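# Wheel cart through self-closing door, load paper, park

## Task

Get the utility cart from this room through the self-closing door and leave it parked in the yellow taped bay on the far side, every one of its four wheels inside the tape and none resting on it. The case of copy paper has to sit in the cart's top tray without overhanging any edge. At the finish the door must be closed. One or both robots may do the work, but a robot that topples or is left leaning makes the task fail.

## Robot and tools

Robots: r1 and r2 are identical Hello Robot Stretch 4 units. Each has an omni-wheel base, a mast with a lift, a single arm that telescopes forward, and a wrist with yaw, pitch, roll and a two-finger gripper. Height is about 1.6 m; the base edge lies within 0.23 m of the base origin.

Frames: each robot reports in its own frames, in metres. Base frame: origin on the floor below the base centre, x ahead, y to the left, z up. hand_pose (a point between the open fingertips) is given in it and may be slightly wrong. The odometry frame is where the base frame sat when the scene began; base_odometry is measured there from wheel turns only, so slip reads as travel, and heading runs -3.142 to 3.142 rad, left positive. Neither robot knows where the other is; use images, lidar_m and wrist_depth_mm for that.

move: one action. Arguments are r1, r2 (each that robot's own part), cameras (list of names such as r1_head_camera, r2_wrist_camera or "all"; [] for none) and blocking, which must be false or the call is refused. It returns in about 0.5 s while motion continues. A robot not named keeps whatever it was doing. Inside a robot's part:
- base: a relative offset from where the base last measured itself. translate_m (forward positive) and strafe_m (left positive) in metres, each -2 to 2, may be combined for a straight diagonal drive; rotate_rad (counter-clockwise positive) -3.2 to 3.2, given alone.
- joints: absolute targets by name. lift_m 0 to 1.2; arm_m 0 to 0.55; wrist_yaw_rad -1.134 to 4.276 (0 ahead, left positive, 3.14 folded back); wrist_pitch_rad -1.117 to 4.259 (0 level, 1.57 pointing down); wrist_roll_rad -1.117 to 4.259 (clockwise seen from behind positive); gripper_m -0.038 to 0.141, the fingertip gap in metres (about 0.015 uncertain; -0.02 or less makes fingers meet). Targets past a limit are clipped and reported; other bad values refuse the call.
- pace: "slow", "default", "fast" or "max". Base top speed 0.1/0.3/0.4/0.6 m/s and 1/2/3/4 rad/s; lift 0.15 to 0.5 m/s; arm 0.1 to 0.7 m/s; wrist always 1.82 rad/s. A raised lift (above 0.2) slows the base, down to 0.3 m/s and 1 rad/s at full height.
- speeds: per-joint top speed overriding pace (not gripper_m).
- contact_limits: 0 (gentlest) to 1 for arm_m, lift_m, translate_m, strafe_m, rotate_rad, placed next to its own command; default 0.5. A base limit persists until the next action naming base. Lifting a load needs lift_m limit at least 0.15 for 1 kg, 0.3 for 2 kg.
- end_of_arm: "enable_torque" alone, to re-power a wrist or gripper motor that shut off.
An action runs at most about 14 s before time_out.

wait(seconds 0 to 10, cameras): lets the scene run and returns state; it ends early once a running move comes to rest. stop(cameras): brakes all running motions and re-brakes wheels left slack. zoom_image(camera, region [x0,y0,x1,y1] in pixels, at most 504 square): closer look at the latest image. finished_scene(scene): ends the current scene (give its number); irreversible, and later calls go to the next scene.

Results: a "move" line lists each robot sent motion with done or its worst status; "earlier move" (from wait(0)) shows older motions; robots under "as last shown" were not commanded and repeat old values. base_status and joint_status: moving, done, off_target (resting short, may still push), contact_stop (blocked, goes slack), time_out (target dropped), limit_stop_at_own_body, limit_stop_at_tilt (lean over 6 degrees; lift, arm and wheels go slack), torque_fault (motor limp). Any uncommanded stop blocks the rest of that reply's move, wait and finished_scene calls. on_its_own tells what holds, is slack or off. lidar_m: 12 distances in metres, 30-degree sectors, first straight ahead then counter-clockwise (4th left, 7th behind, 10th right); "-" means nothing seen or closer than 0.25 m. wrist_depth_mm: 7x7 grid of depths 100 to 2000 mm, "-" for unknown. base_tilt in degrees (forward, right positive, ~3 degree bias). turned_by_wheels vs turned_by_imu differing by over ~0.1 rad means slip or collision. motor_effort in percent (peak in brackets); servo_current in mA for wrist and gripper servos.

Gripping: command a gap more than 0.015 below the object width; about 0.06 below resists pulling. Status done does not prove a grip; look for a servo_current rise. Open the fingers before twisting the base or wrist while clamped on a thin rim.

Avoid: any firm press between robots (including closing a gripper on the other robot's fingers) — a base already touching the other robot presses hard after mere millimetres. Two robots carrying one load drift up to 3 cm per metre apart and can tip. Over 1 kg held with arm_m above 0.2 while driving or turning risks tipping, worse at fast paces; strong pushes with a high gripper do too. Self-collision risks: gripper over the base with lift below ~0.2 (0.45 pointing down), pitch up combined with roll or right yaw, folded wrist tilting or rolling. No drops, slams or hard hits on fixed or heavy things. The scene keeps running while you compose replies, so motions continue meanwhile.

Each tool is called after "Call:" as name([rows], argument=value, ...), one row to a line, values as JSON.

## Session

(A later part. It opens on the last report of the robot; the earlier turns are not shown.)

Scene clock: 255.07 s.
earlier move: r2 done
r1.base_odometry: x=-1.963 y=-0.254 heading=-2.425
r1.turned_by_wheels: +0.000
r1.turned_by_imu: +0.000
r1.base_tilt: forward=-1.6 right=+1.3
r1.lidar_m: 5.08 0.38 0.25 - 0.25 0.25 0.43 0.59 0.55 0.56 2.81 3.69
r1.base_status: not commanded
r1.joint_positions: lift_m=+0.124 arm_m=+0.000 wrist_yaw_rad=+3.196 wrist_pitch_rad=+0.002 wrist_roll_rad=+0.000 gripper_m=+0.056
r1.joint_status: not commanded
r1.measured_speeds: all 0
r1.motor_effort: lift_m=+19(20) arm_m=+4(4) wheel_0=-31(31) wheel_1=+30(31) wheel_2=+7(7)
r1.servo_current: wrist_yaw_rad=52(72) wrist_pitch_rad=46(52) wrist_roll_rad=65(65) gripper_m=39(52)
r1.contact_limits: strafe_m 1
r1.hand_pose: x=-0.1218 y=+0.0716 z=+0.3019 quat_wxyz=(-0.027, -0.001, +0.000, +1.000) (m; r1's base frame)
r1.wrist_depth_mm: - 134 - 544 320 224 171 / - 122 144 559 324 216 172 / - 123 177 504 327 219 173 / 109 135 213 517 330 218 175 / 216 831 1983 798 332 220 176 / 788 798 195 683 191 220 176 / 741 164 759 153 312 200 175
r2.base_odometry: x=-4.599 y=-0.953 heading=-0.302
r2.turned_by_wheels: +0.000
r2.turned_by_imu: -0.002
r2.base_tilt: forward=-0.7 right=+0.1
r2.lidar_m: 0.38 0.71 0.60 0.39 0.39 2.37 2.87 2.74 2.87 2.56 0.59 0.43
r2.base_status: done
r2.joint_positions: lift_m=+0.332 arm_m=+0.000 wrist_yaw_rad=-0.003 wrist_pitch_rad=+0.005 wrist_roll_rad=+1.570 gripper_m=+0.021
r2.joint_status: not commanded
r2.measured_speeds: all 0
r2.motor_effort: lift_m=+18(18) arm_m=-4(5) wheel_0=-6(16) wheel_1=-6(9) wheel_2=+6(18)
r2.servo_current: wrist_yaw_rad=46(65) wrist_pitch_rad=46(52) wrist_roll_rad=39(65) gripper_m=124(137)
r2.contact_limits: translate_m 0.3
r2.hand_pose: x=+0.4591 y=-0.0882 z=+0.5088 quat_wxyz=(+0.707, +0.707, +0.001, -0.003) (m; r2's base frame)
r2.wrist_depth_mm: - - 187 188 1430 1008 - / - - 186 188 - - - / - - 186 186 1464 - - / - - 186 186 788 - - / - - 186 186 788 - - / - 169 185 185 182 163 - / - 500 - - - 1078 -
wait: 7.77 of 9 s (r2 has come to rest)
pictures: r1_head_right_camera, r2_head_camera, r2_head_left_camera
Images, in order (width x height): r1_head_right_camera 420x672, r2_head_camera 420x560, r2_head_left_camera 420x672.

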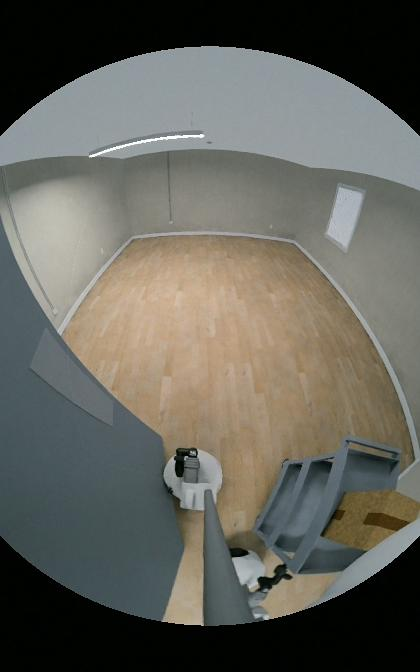

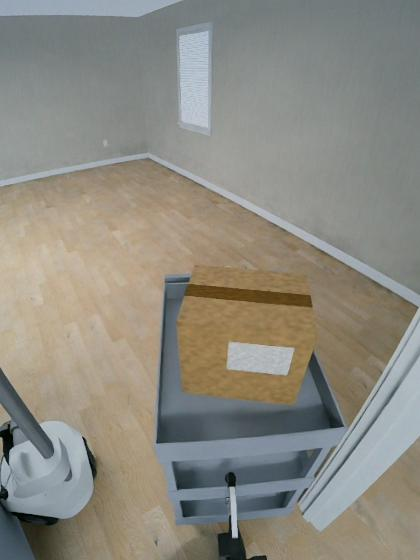

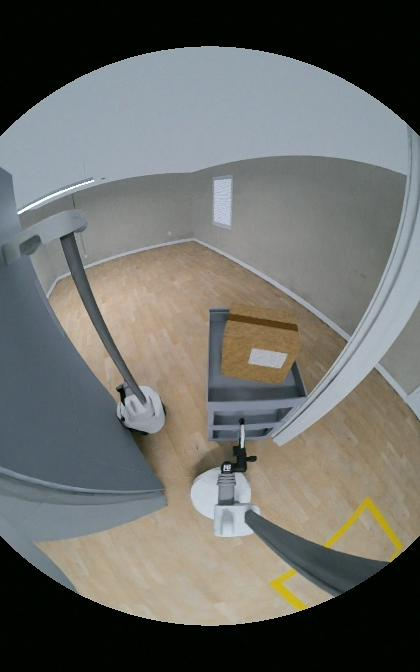

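Call:
move(blocking=false, r2={"base":{"translate_m":-0.85,"strafe_m":0.02},"pace":"slow","contact_limits":{"translate_m":0.3}})

Call:
wait(seconds=10, cameras=["r2_head_left_camera","r2_head_camera","r2_head_right_camera"])

Scene clock: 263.00 s.
move: r2 moving
r1: as last shown
r1.lidar_m: 5.11 0.41 0.25 - 0.25 0.25 0.42 0.61 0.55 0.57 2.84 3.68
r1.motor_effort: lift_m=+19(19) arm_m=+4(4) wheel_0=-30(31) wheel_1=+30(31) wheel_2=+7(7)
r1.servo_current: wrist_yaw_rad=46(59) wrist_pitch_rad=39(46) wrist_roll_rad=52(52) gripper_m=39(46)
r1.contact_limits: strafe_m 1
r1.wrist_depth_mm: - 135 - 549 319 224 171 / - 122 144 564 322 216 173 / - 124 178 504 325 218 173 / 109 135 213 512 330 218 174 / 215 820 1921 778 332 219 175 / 809 - 194 691 191 219 175 / 759 750 750 153 312 200 176
r2.base_odometry: x=-4.611 y=-0.949 heading=-0.303
r2.turned_by_wheels: +0.000
r2.turned_by_imu: +0.000
r2.base_tilt: forward=-0.7 right=+0.0
r2.lidar_m: 0.37 0.73 0.56 0.39 0.41 2.36 2.84 2.71 2.83 2.58 0.61 0.42
r2.base_status: translate_m moving; strafe_m moving
r2.joint_positions: lift_m=+0.332 arm_m=+0.000 wrist_yaw_rad=-0.003 wrist_pitch_rad=+0.005 wrist_roll_rad=+1.570 gripper_m=+0.021
r2.joint_status: not commanded
r2.measured_speeds: translate_m=-0.049 strafe_m=+0.001 rotate_rad=+0.001 lift_m=+0.000 arm_m=+0.000 wrist_yaw_rad=+0.000 wrist_pitch_rad=+0.000 wrist_roll_rad=+0.000
r2.motor_effort: lift_m=+18(18) arm_m=-4(5) wheel_0=-10(12) wheel_1=-7(9) wheel_2=+10(12)
r2.servo_current: wrist_yaw_rad=52(59) wrist_pitch_rad=46(46) wrist_roll_rad=46(52) gripper_m=124(130)
r2.contact_limits: translate_m 0.3
r2.hand_pose: x=+0.4591 y=-0.0882 z=+0.5088 quat_wxyz=(+0.707, +0.707, +0.001, -0.003) (m; r2's base frame)
r2.wrist_depth_mm: - - 187 188 1430 1025 - / - - 186 187 - - - / - - 186 187 788 - - / - - 186 186 788 - - / - - 185 186 200 - - / - 162 185 186 182 163 - / - 504 - - - 1060 -
pictures: none

Scene clock: 272.27 s.
earlier move: r2 done
r1.base_odometry: x=-1.963 y=-0.254 heading=-2.425
r1.turned_by_wheels: +0.000
r1.turned_by_imu: -0.001
r1.base_tilt: forward=-1.6 right=+1.3
r1.lidar_m: 5.10 0.40 0.25 - 0.25 0.25 0.43 0.69 1.13 2.18 2.84 3.65
r1.base_status: not commanded
r1.joint_positions: lift_m=+0.124 arm_m=+0.000 wrist_yaw_rad=+3.196 wrist_pitch_rad=+0.002 wrist_roll_rad=+0.000 gripper_m=+0.056
r1.joint_status: not commanded
r1.measured_speeds: all 0
r1.motor_effort: lift_m=+19(20) arm_m=+4(4) wheel_0=-31(31) wheel_1=+30(31) wheel_2=+7(7)
r1.servo_current: wrist_yaw_rad=59(78) wrist_pitch_rad=39(52) wrist_roll_rad=46(72) gripper_m=39(46)
r1.contact_limits: strafe_m 1
r1.hand_pose: x=-0.1218 y=+0.0716 z=+0.3019 quat_wxyz=(-0.027, -0.001, +0.000, +1.000) (m; r1's base frame)
r1.wrist_depth_mm: - 135 1060 549 319 223 171 / - 122 135 559 324 215 172 / - 124 177 508 327 217 173 / 109 135 212 517 330 219 175 / 137 - - 788 330 220 175 / 225 820 191 691 191 219 176 / 759 768 750 153 312 200 176
r2.base_odometry: x=-5.404 y=-0.680 heading=-0.303
r2.turned_by_wheels: -0.001
r2.turned_by_imu: -0.003
r2.base_tilt: forward=-0.7 right=+0.1
r2.lidar_m: 0.38 0.76 0.82 1.12 1.84 1.90 2.13 2.02 2.09 2.83 2.89 0.43
r2.base_status: done
r2.joint_positions: lift_m=+0.332 arm_m=+0.000 wrist_yaw_rad=-0.003 wrist_pitch_rad=+0.005 wrist_roll_rad=+1.570 gripper_m=+0.021
r2.joint_status: not commanded
r2.measured_speeds: all 0
r2.motor_effort: lift_m=+18(18) arm_m=-4(5) wheel_0=-10(16) wheel_1=-6(9) wheel_2=+4(12)
r2.servo_current: wrist_yaw_rad=46(65) wrist_pitch_rad=39(52) wrist_roll_rad=39(65) gripper_m=124(137)
r2.contact_limits: translate_m 0.3
r2.hand_pose: x=+0.4591 y=-0.0883 z=+0.5088 quat_wxyz=(+0.707, +0.707, +0.001, -0.003) (m; r2's base frame)
r2.wrist_depth_mm: - - 184 185 - 946 - / - - 185 185 - - - / - - 185 186 798 - - / - - 185 185 788 - - / - - 185 186 207 - - / - 162 185 185 182 163 - / - 539 - - - 1078 -
wait: 9.27 of 10 s (r2 has come to rest)
pictures: r2_head_camera, r2_head_left_camera, r2_head_right_camera
Images, in order (width x height): r2_head_camera 420x560, r2_head_left_camera 420x672, r2_head_right_camera 420x672.

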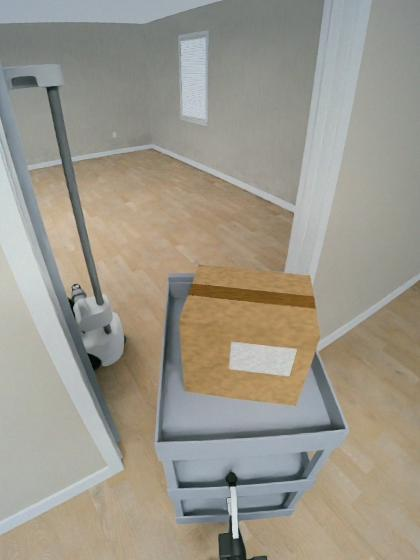

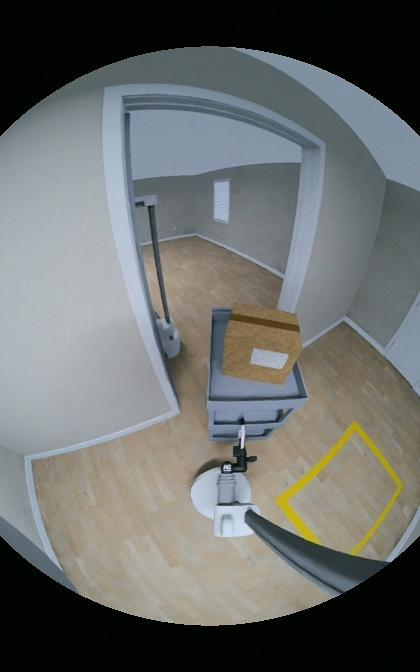

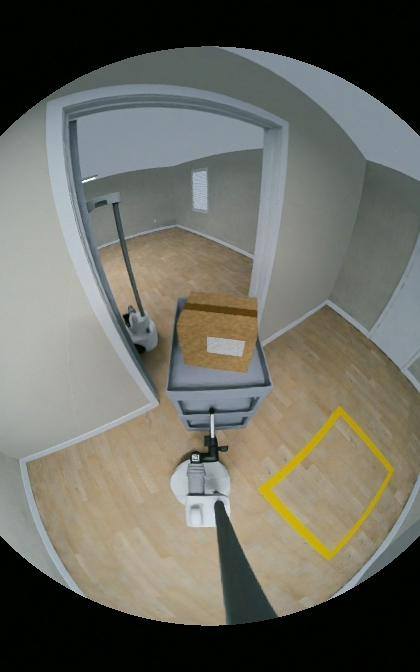

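Call:
move(blocking=false, r2={"base":{"translate_m":-0.7},"pace":"slow","contact_limits":{"translate_m":0.3}})

Call:
wait(seconds=9)

Call:
move(blocking=false, r1={"base":{"translate_m":0.7,"strafe_m":-0.25},"pace":"slow"}, r2={"base":{"strafe_m":-0.5},"pace":"slow","contact_limits":{"strafe_m":0.3}})

Call:
wait(seconds=7, cameras=["r2_head_left_camera","r2_head_camera","r2_head_right_camera"])

Scene clock: 284.80 s.
move: r2 moving
r1: as last shown
r1.turned_by_imu: +0.000
r1.lidar_m: 5.09 0.41 0.25 - 0.25 0.25 0.42 0.64 1.14 2.18 2.80 3.70
r1.motor_effort: lift_m=+19(19) arm_m=+3(4) wheel_0=-31(31) wheel_1=+30(30) wheel_2=+7(7)
r1.servo_current: wrist_yaw_rad=39(65) wrist_pitch_rad=39(46) wrist_roll_rad=46(59) gripper_m=39(46)
r1.contact_limits: strafe_m 1
r1.wrist_depth_mm: - 134 1098 544 320 223 171 / - 121 135 559 324 214 172 / - 124 178 508 325 217 174 / 109 136 213 517 329 219 175 / 137 788 - 778 332 220 176 / 228 1008 192 691 192 220 175 / 759 759 750 153 314 200 175
r2.base_odometry: x=-5.416 y=-0.677 heading=-0.304
r2.turned_by_wheels: -0.001
r2.turned_by_imu: +0.000
r2.base_tilt: forward=-0.7 right=+0.1
r2.lidar_m: 0.39 0.78 0.84 1.13 1.82 1.87 2.13 1.99 2.10 2.80 2.89 0.42
r2.base_status: translate_m moving
r2.joint_positions: lift_m=+0.332 arm_m=+0.000 wrist_yaw_rad=-0.003 wrist_pitch_rad=+0.005 wrist_roll_rad=+1.570 gripper_m=+0.021
r2.joint_status: not commanded
r2.measured_speeds: translate_m=-0.049 strafe_m=+0.000 rotate_rad=+0.001 lift_m=+0.000 arm_m=+0.000 wrist_yaw_rad=+0.000 wrist_pitch_rad=+0.000 wrist_roll_rad=+0.000
r2.motor_effort: lift_m=+18(18) arm_m=-5(5) wheel_0=-10(13) wheel_1=-6(9) wheel_2=+9(11)
r2.servo_current: wrist_yaw_rad=46(59) wrist_pitch_rad=46(46) wrist_roll_rad=46(52) gripper_m=130(130)
r2.contact_limits: translate_m 0.3
r2.hand_pose: x=+0.4591 y=-0.0883 z=+0.5088 quat_wxyz=(+0.707, +0.707, +0.001, -0.003) (m; r2's base frame)
r2.wrist_depth_mm: - - 185 186 - 946 - / - - 185 185 - - - / - - 185 185 788 - - / - - 185 186 798 - - / - - 185 186 206 - - / - 162 185 185 182 163 - / - 535 - - - 1060 -
pictures: none

Scene clock: 292.57 s.
earlier move: r2 done
r1.base_odometry: x=-1.963 y=-0.254 heading=-2.425
r1.turned_by_wheels: +0.000
r1.turned_by_imu: +0.000
r1.base_tilt: forward=-1.6 right=+1.3
r1.lidar_m: 5.10 0.39 0.25 - 0.25 0.25 0.39 1.49 1.13 2.17 2.81 3.66
r1.base_status: not commanded
r1.joint_positions: lift_m=+0.124 arm_m=+0.000 wrist_yaw_rad=+3.196 wrist_pitch_rad=+0.002 wrist_roll_rad=+0.000 gripper_m=+0.056
r1.joint_status: not commanded
r1.measured_speeds: all 0
r1.motor_effort: lift_m=+19(20) arm_m=+4(4) wheel_0=-31(31) wheel_1=+30(31) wheel_2=+7(7)
r1.servo_current: wrist_yaw_rad=39(78) wrist_pitch_rad=39(52) wrist_roll_rad=46(78) gripper_m=46(52)
r1.contact_limits: strafe_m 1
r1.hand_pose: x=-0.1218 y=+0.0716 z=+0.3019 quat_wxyz=(-0.027, -0.001, +0.000, +1.000) (m; r1's base frame)
r1.wrist_depth_mm: - 135 1756 554 317 223 171 / - 122 144 504 322 215 173 / - 123 178 504 327 217 174 / 109 135 213 517 330 218 174 / 215 - 1921 521 329 220 176 / 1025 1229 193 676 191 220 176 / 759 750 759 153 310 199 175
r2.base_odometry: x=-6.071 y=-0.471 heading=-0.304
r2.turned_by_wheels: +0.000
r2.turned_by_imu: -0.001
r2.base_tilt: forward=-0.7 right=+0.1
r2.lidar_m: 0.38 1.39 1.41 1.52 1.47 1.52 1.51 1.41 1.46 2.00 3.22 0.42
r2.base_status: done
r2.joint_positions: lift_m=+0.332 arm_m=+0.000 wrist_yaw_rad=-0.003 wrist_pitch_rad=+0.005 wrist_roll_rad=+1.570 gripper_m=+0.021
r2.joint_status: not commanded
r2.measured_speeds: all 0
r2.motor_effort: lift_m=+18(18) arm_m=-4(5) wheel_0=-7(14) wheel_1=-5(10) wheel_2=+4(11)
r2.servo_current: wrist_yaw_rad=46(65) wrist_pitch_rad=46(52) wrist_roll_rad=52(59) gripper_m=130(137)
r2.contact_limits: translate_m 0.3
r2.hand_pose: x=+0.4591 y=-0.0883 z=+0.5088 quat_wxyz=(+0.707, +0.707, +0.001, -0.003) (m; r2's base frame)
r2.wrist_depth_mm: - - 184 185 1281 1025 - / - - 184 185 1336 - - / - - 184 185 788 - - / - - 185 185 778 - - / - - 185 185 207 - - / - 169 185 185 182 163 - / - - 185 - - 991 -
wait: 7.77 of 9 s (r2 has come to rest)
pictures: none

Scene clock: 293.07 s.
move: r1 contact_stop; r2 moving
r1.base_odometry: x=-1.964 y=-0.252 heading=-2.424
r1.turned_by_wheels: +0.000
r1.turned_by_imu: +0.000
r1.base_tilt: forward=-1.6 right=+1.2
r1.lidar_m: 5.11 0.39 0.25 - 0.25 0.25 0.41 1.50 1.14 2.22 2.82 3.68
r1.base_status: translate_m contact_stop; strafe_m contact_stop
r1.joint_positions: lift_m=+0.124 arm_m=+0.000 wrist_yaw_rad=+3.196 wrist_pitch_rad=+0.002 wrist_roll_rad=+0.000 gripper_m=+0.056
r1.joint_status: not commanded
r1.measured_speeds: all 0
r1.on_its_own: the wheels are slack since a contact_stop
r1.motor_effort: lift_m=+19(19) arm_m=+4(4) wheel_0=+0(31) wheel_1=+1(30) wheel_2=+0(6)
r1.servo_current: wrist_yaw_rad=59(59) wrist_pitch_rad=46(46) wrist_roll_rad=39(59) gripper_m=52(52)
r1.hand_pose: x=-0.1218 y=+0.0716 z=+0.3019 quat_wxyz=(-0.027, -0.001, +0.000, +1.000) (m; r1's base frame)
r1.wrist_depth_mm: - 135 1808 549 319 224 171 / - 122 145 508 325 215 172 / - 124 179 508 327 217 174 / 109 135 214 517 330 218 175 / 216 - 1921 676 330 220 175 / 1008 1229 194 691 191 220 176 / 759 750 750 153 312 200 175
r2.base_odometry: x=-6.076 y=-0.484 heading=-0.304
r2.turned_by_wheels: +0.000
r2.turned_by_imu: +0.001
r2.base_tilt: forward=-0.7 right=+0.1
r2.lidar_m: 0.39 0.44 1.46 1.55 1.47 1.53 1.48 1.40 1.47 2.00 3.21 0.42
r2.base_status: strafe_m moving
r2.joint_positions: lift_m=+0.332 arm_m=+0.000 wrist_yaw_rad=+0.001 wrist_pitch_rad=+0.005 wrist_roll_rad=+1.570 gripper_m=+0.021
r2.joint_status: not commanded
r2.measured_speeds: translate_m=+0.000 strafe_m=-0.054 rotate_rad=+0.000 lift_m=+0.000 arm_m=+0.000 wrist_yaw_rad=+0.046 wrist_pitch_rad=+0.000 wrist_roll_rad=+0.000
r2.motor_effort: lift_m=+18(18) arm_m=-4(4) wheel_0=+9(10) wheel_1=-6(9) wheel_2=-1(2)
r2.servo_current: wrist_yaw_rad=46(52) wrist_pitch_rad=39(46) wrist_roll_rad=52(59) gripper_m=130(130)
r2.contact_limits: strafe_m 0.3
r2.hand_pose: x=+0.4594 y=-0.0871 z=+0.5088 quat_wxyz=(+0.707, +0.707, +0.002, -0.001) (m; r2's base frame)
r2.wrist_depth_mm: - - 180 181 1308 1042 - / - - 181 182 182 - - / - - 182 182 778 - - / - - 183 183 - - - / - - 183 183 205 - - / - 169 184 185 182 164 - / - - 185 - - 976 -
pictures: none

not run: a stop that you did not command came earlier in this reply.

Call:
move(blocking=false, r1={"base":{"translate_m":0.7,"strafe_m":-0.3},"contact_limits":{"translate_m":1.0}})

Call:
wait(seconds=5, cameras=["r2_head_left_camera","r2_head_camera","r2_head_right_camera","r1_head_left_camera"])

Scene clock: 297.53 s.
earlier move: r1 contact_stop; r2 moving
move: r1 moving
r1.base_odometry: x=-1.997 y=-0.263 heading=-2.424
r1.turned_by_wheels: +0.000
r1.turned_by_imu: +0.000
r1.base_tilt: forward=-1.6 right=+1.3
r1.lidar_m: 5.07 0.39 0.25 - 0.25 0.25 0.45 3.76 1.15 2.30 2.80 3.68
r1.base_status: earlier translate_m contact_stop (by the wheels' count: +0.000 of +0.700); earlier strafe_m contact_stop (by the wheels' count: -0.002 of -0.250); translate_m moving; strafe_m moving
r1.joint_positions: lift_m=+0.124 arm_m=+0.000 wrist_yaw_rad=+3.196 wrist_pitch_rad=+0.002 wrist_roll_rad=+0.000 gripper_m=+0.056
r1.joint_status: not commanded
r1.measured_speeds: translate_m=+0.121 strafe_m=-0.052 rotate_rad=+0.003 lift_m=+0.000 arm_m=+0.000 wrist_yaw_rad=+0.000 wrist_pitch_rad=+0.000 wrist_roll_rad=+0.000
r1.motor_effort: lift_m=+19(19) arm_m=+4(4) wheel_0=+6(8) wheel_1=+8(8) wheel_2=-7(9)
r1.servo_current: wrist_yaw_rad=52(65) wrist_pitch_rad=46(52) wrist_roll_rad=33(65) gripper_m=46(46)
r1.contact_limits: translate_m 1
r1.hand_pose: x=-0.1218 y=+0.0716 z=+0.3019 quat_wxyz=(-0.027, -0.001, +0.000, +1.000) (m; r1's base frame)
r1.wrist_depth_mm: - 135 - - 329 226 171 / - 122 144 535 334 217 173 / - 124 179 715 340 220 174 / 109 135 213 750 342 220 175 / 216 - - 741 342 222 175 / 1008 1205 193 1008 190 221 175 / 741 750 759 143 322 201 176
r2.base_odometry: x=-6.207 y=-0.904 heading=-0.304
r2.turned_by_wheels: +0.000
r2.turned_by_imu: +0.003
r2.base_tilt: forward=-0.7 right=+0.1
r2.lidar_m: 0.28 0.29 1.68 1.94 1.85 1.77 1.24 1.17 1.21 1.67 2.88 0.52
r2.base_status: strafe_m moving
r2.joint_positions: lift_m=+0.332 arm_m=+0.000 wrist_yaw_rad=+0.008 wrist_pitch_rad=+0.005 wrist_roll_rad=+1.570 gripper_m=+0.021
r2.joint_status: not commanded
r2.measured_speeds: translate_m=+0.000 strafe_m=-0.101 rotate_rad=+0.002 lift_m=+0.000 arm_m=+0.000 wrist_yaw_rad=+0.000 wrist_pitch_rad=+0.000 wrist_roll_rad=+0.000
r2.motor_effort: lift_m=+18(18) arm_m=-4(5) wheel_0=+14(14) wheel_1=-5(6) wheel_2=+0(1)
r2.servo_current: wrist_yaw_rad=59(59) wrist_pitch_rad=46(52) wrist_roll_rad=33(52) gripper_m=124(130)
r2.contact_limits: strafe_m 0.3
r2.hand_pose: x=+0.4601 y=-0.0850 z=+0.5088 quat_wxyz=(+0.707, +0.707, +0.005, +0.001) (m; r2's base frame)
r2.wrist_depth_mm: - - - - 1808 946 676 / - - 307 307 1618 976 - / - - 265 264 1499 960 - / - - 238 232 1499 1138 - / - - 216 206 1499 - - / - 170 185 186 183 - - / - 143 175 - - 155 -
pictures: none

Scene clock: 298.70 s.
earlier move: r1 moving; r2 done
r1.base_odometry: x=-2.283 y=-0.356 heading=-2.424
r1.turned_by_wheels: +0.000
r1.turned_by_imu: -0.001
r1.base_tilt: forward=-1.6 right=+1.2
r1.lidar_m: 4.80 3.24 2.24 2.12 0.25 0.26 0.74 1.23 1.33 2.59 2.67 3.47
r1.base_status: translate_m moving; strafe_m moving
r1.joint_positions: lift_m=+0.124 arm_m=+0.000 wrist_yaw_rad=+3.196 wrist_pitch_rad=+0.002 wrist_roll_rad=+0.000 gripper_m=+0.056
r1.joint_status: not commanded
r1.measured_speeds: translate_m=+0.275 strafe_m=-0.119 rotate_rad=+0.000 lift_m=+0.000 arm_m=+0.000 wrist_yaw_rad=+0.000 wrist_pitch_rad=+0.000 wrist_roll_rad=+0.000
r1.motor_effort: lift_m=+19(20) arm_m=+4(4) wheel_0=+2(10) wheel_1=+5(10) wheel_2=-6(10)
r1.servo_current: wrist_yaw_rad=39(65) wrist_pitch_rad=39(52) wrist_roll_rad=39(65) gripper_m=39(52)
r1.contact_limits: translate_m 1
r1.hand_pose: x=-0.1218 y=+0.0716 z=+0.3019 quat_wxyz=(-0.027, -0.001, +0.000, +1.000) (m; r1's base frame)
r1.wrist_depth_mm: - 135 - - 410 242 177 / - 123 145 - 418 245 180 / - 124 179 - 427 246 182 / 109 135 213 - 433 249 184 / 216 - - - 436 252 183 / 1008 1205 193 1182 187 252 184 / 750 759 759 798 394 220 183
r2.base_odometry: x=-6.221 y=-0.948 heading=-0.304
r2.turned_by_wheels: +0.000
r2.turned_by_imu: +0.000
r2.base_tilt: forward=-0.6 right=+0.1
r2.lidar_m: 0.27 0.32 1.71 1.96 1.90 1.73 1.22 1.17 1.22 1.65 2.82 0.49
r2.base_status: done
r2.joint_positions: lift_m=+0.332 arm_m=+0.000 wrist_yaw_rad=+0.008 wrist_pitch_rad=+0.005 wrist_roll_rad=+1.570 gripper_m=+0.021
r2.joint_status: not commanded
r2.measured_speeds: all 0
r2.motor_effort: lift_m=+18(18) arm_m=-4(5) wheel_0=+8(14) wheel_1=-3(6) wheel_2=+0(1)
r2.servo_current: wrist_yaw_rad=72(72) wrist_pitch_rad=39(52) wrist_roll_rad=46(65) gripper_m=130(137)
r2.contact_limits: strafe_m 0.3
r2.hand_pose: x=+0.4601 y=-0.0850 z=+0.5088 quat_wxyz=(+0.707, +0.707, +0.005, +0.001) (m; r2's base frame)
r2.wrist_depth_mm: - - - - 1808 946 668 / - - - 343 1808 - 668 / - - 282 283 1499 991 - / - - 242 240 1537 1060 - / - - 220 210 1499 1182 - / - 169 185 185 181 164 - / - 143 750 - - - -
wait: 1.17 of 5 s (r2 has come to rest)
pictures: r1_head_left_camera, r2_head_camera, r2_head_left_camera, r2_head_right_camera
Images, in order (width x height): r1_head_left_camera 420x672, r2_head_camera 420x560, r2_head_left_camera 420x672, r2_head_right_camera 420x672.

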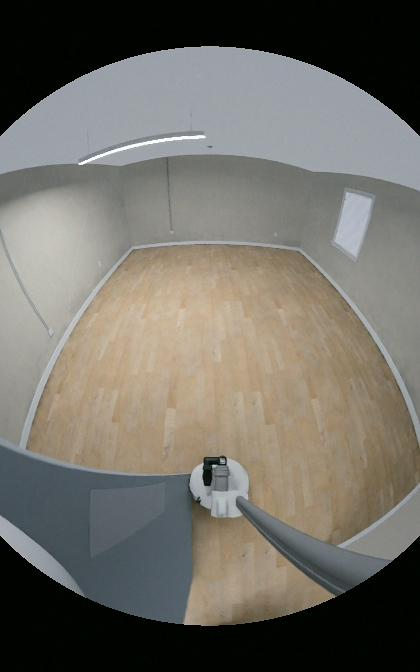

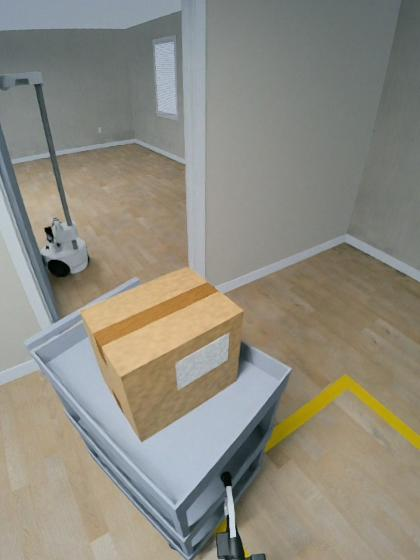

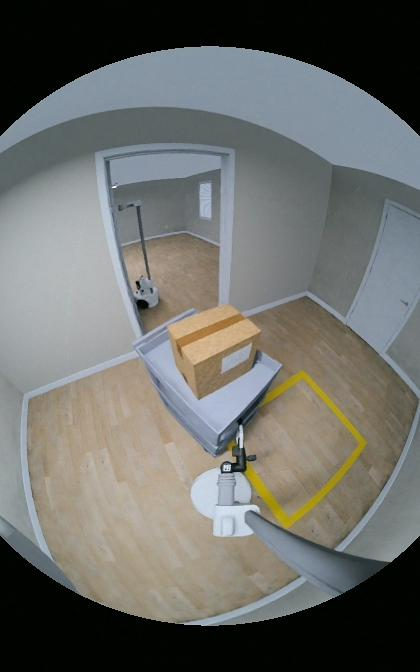

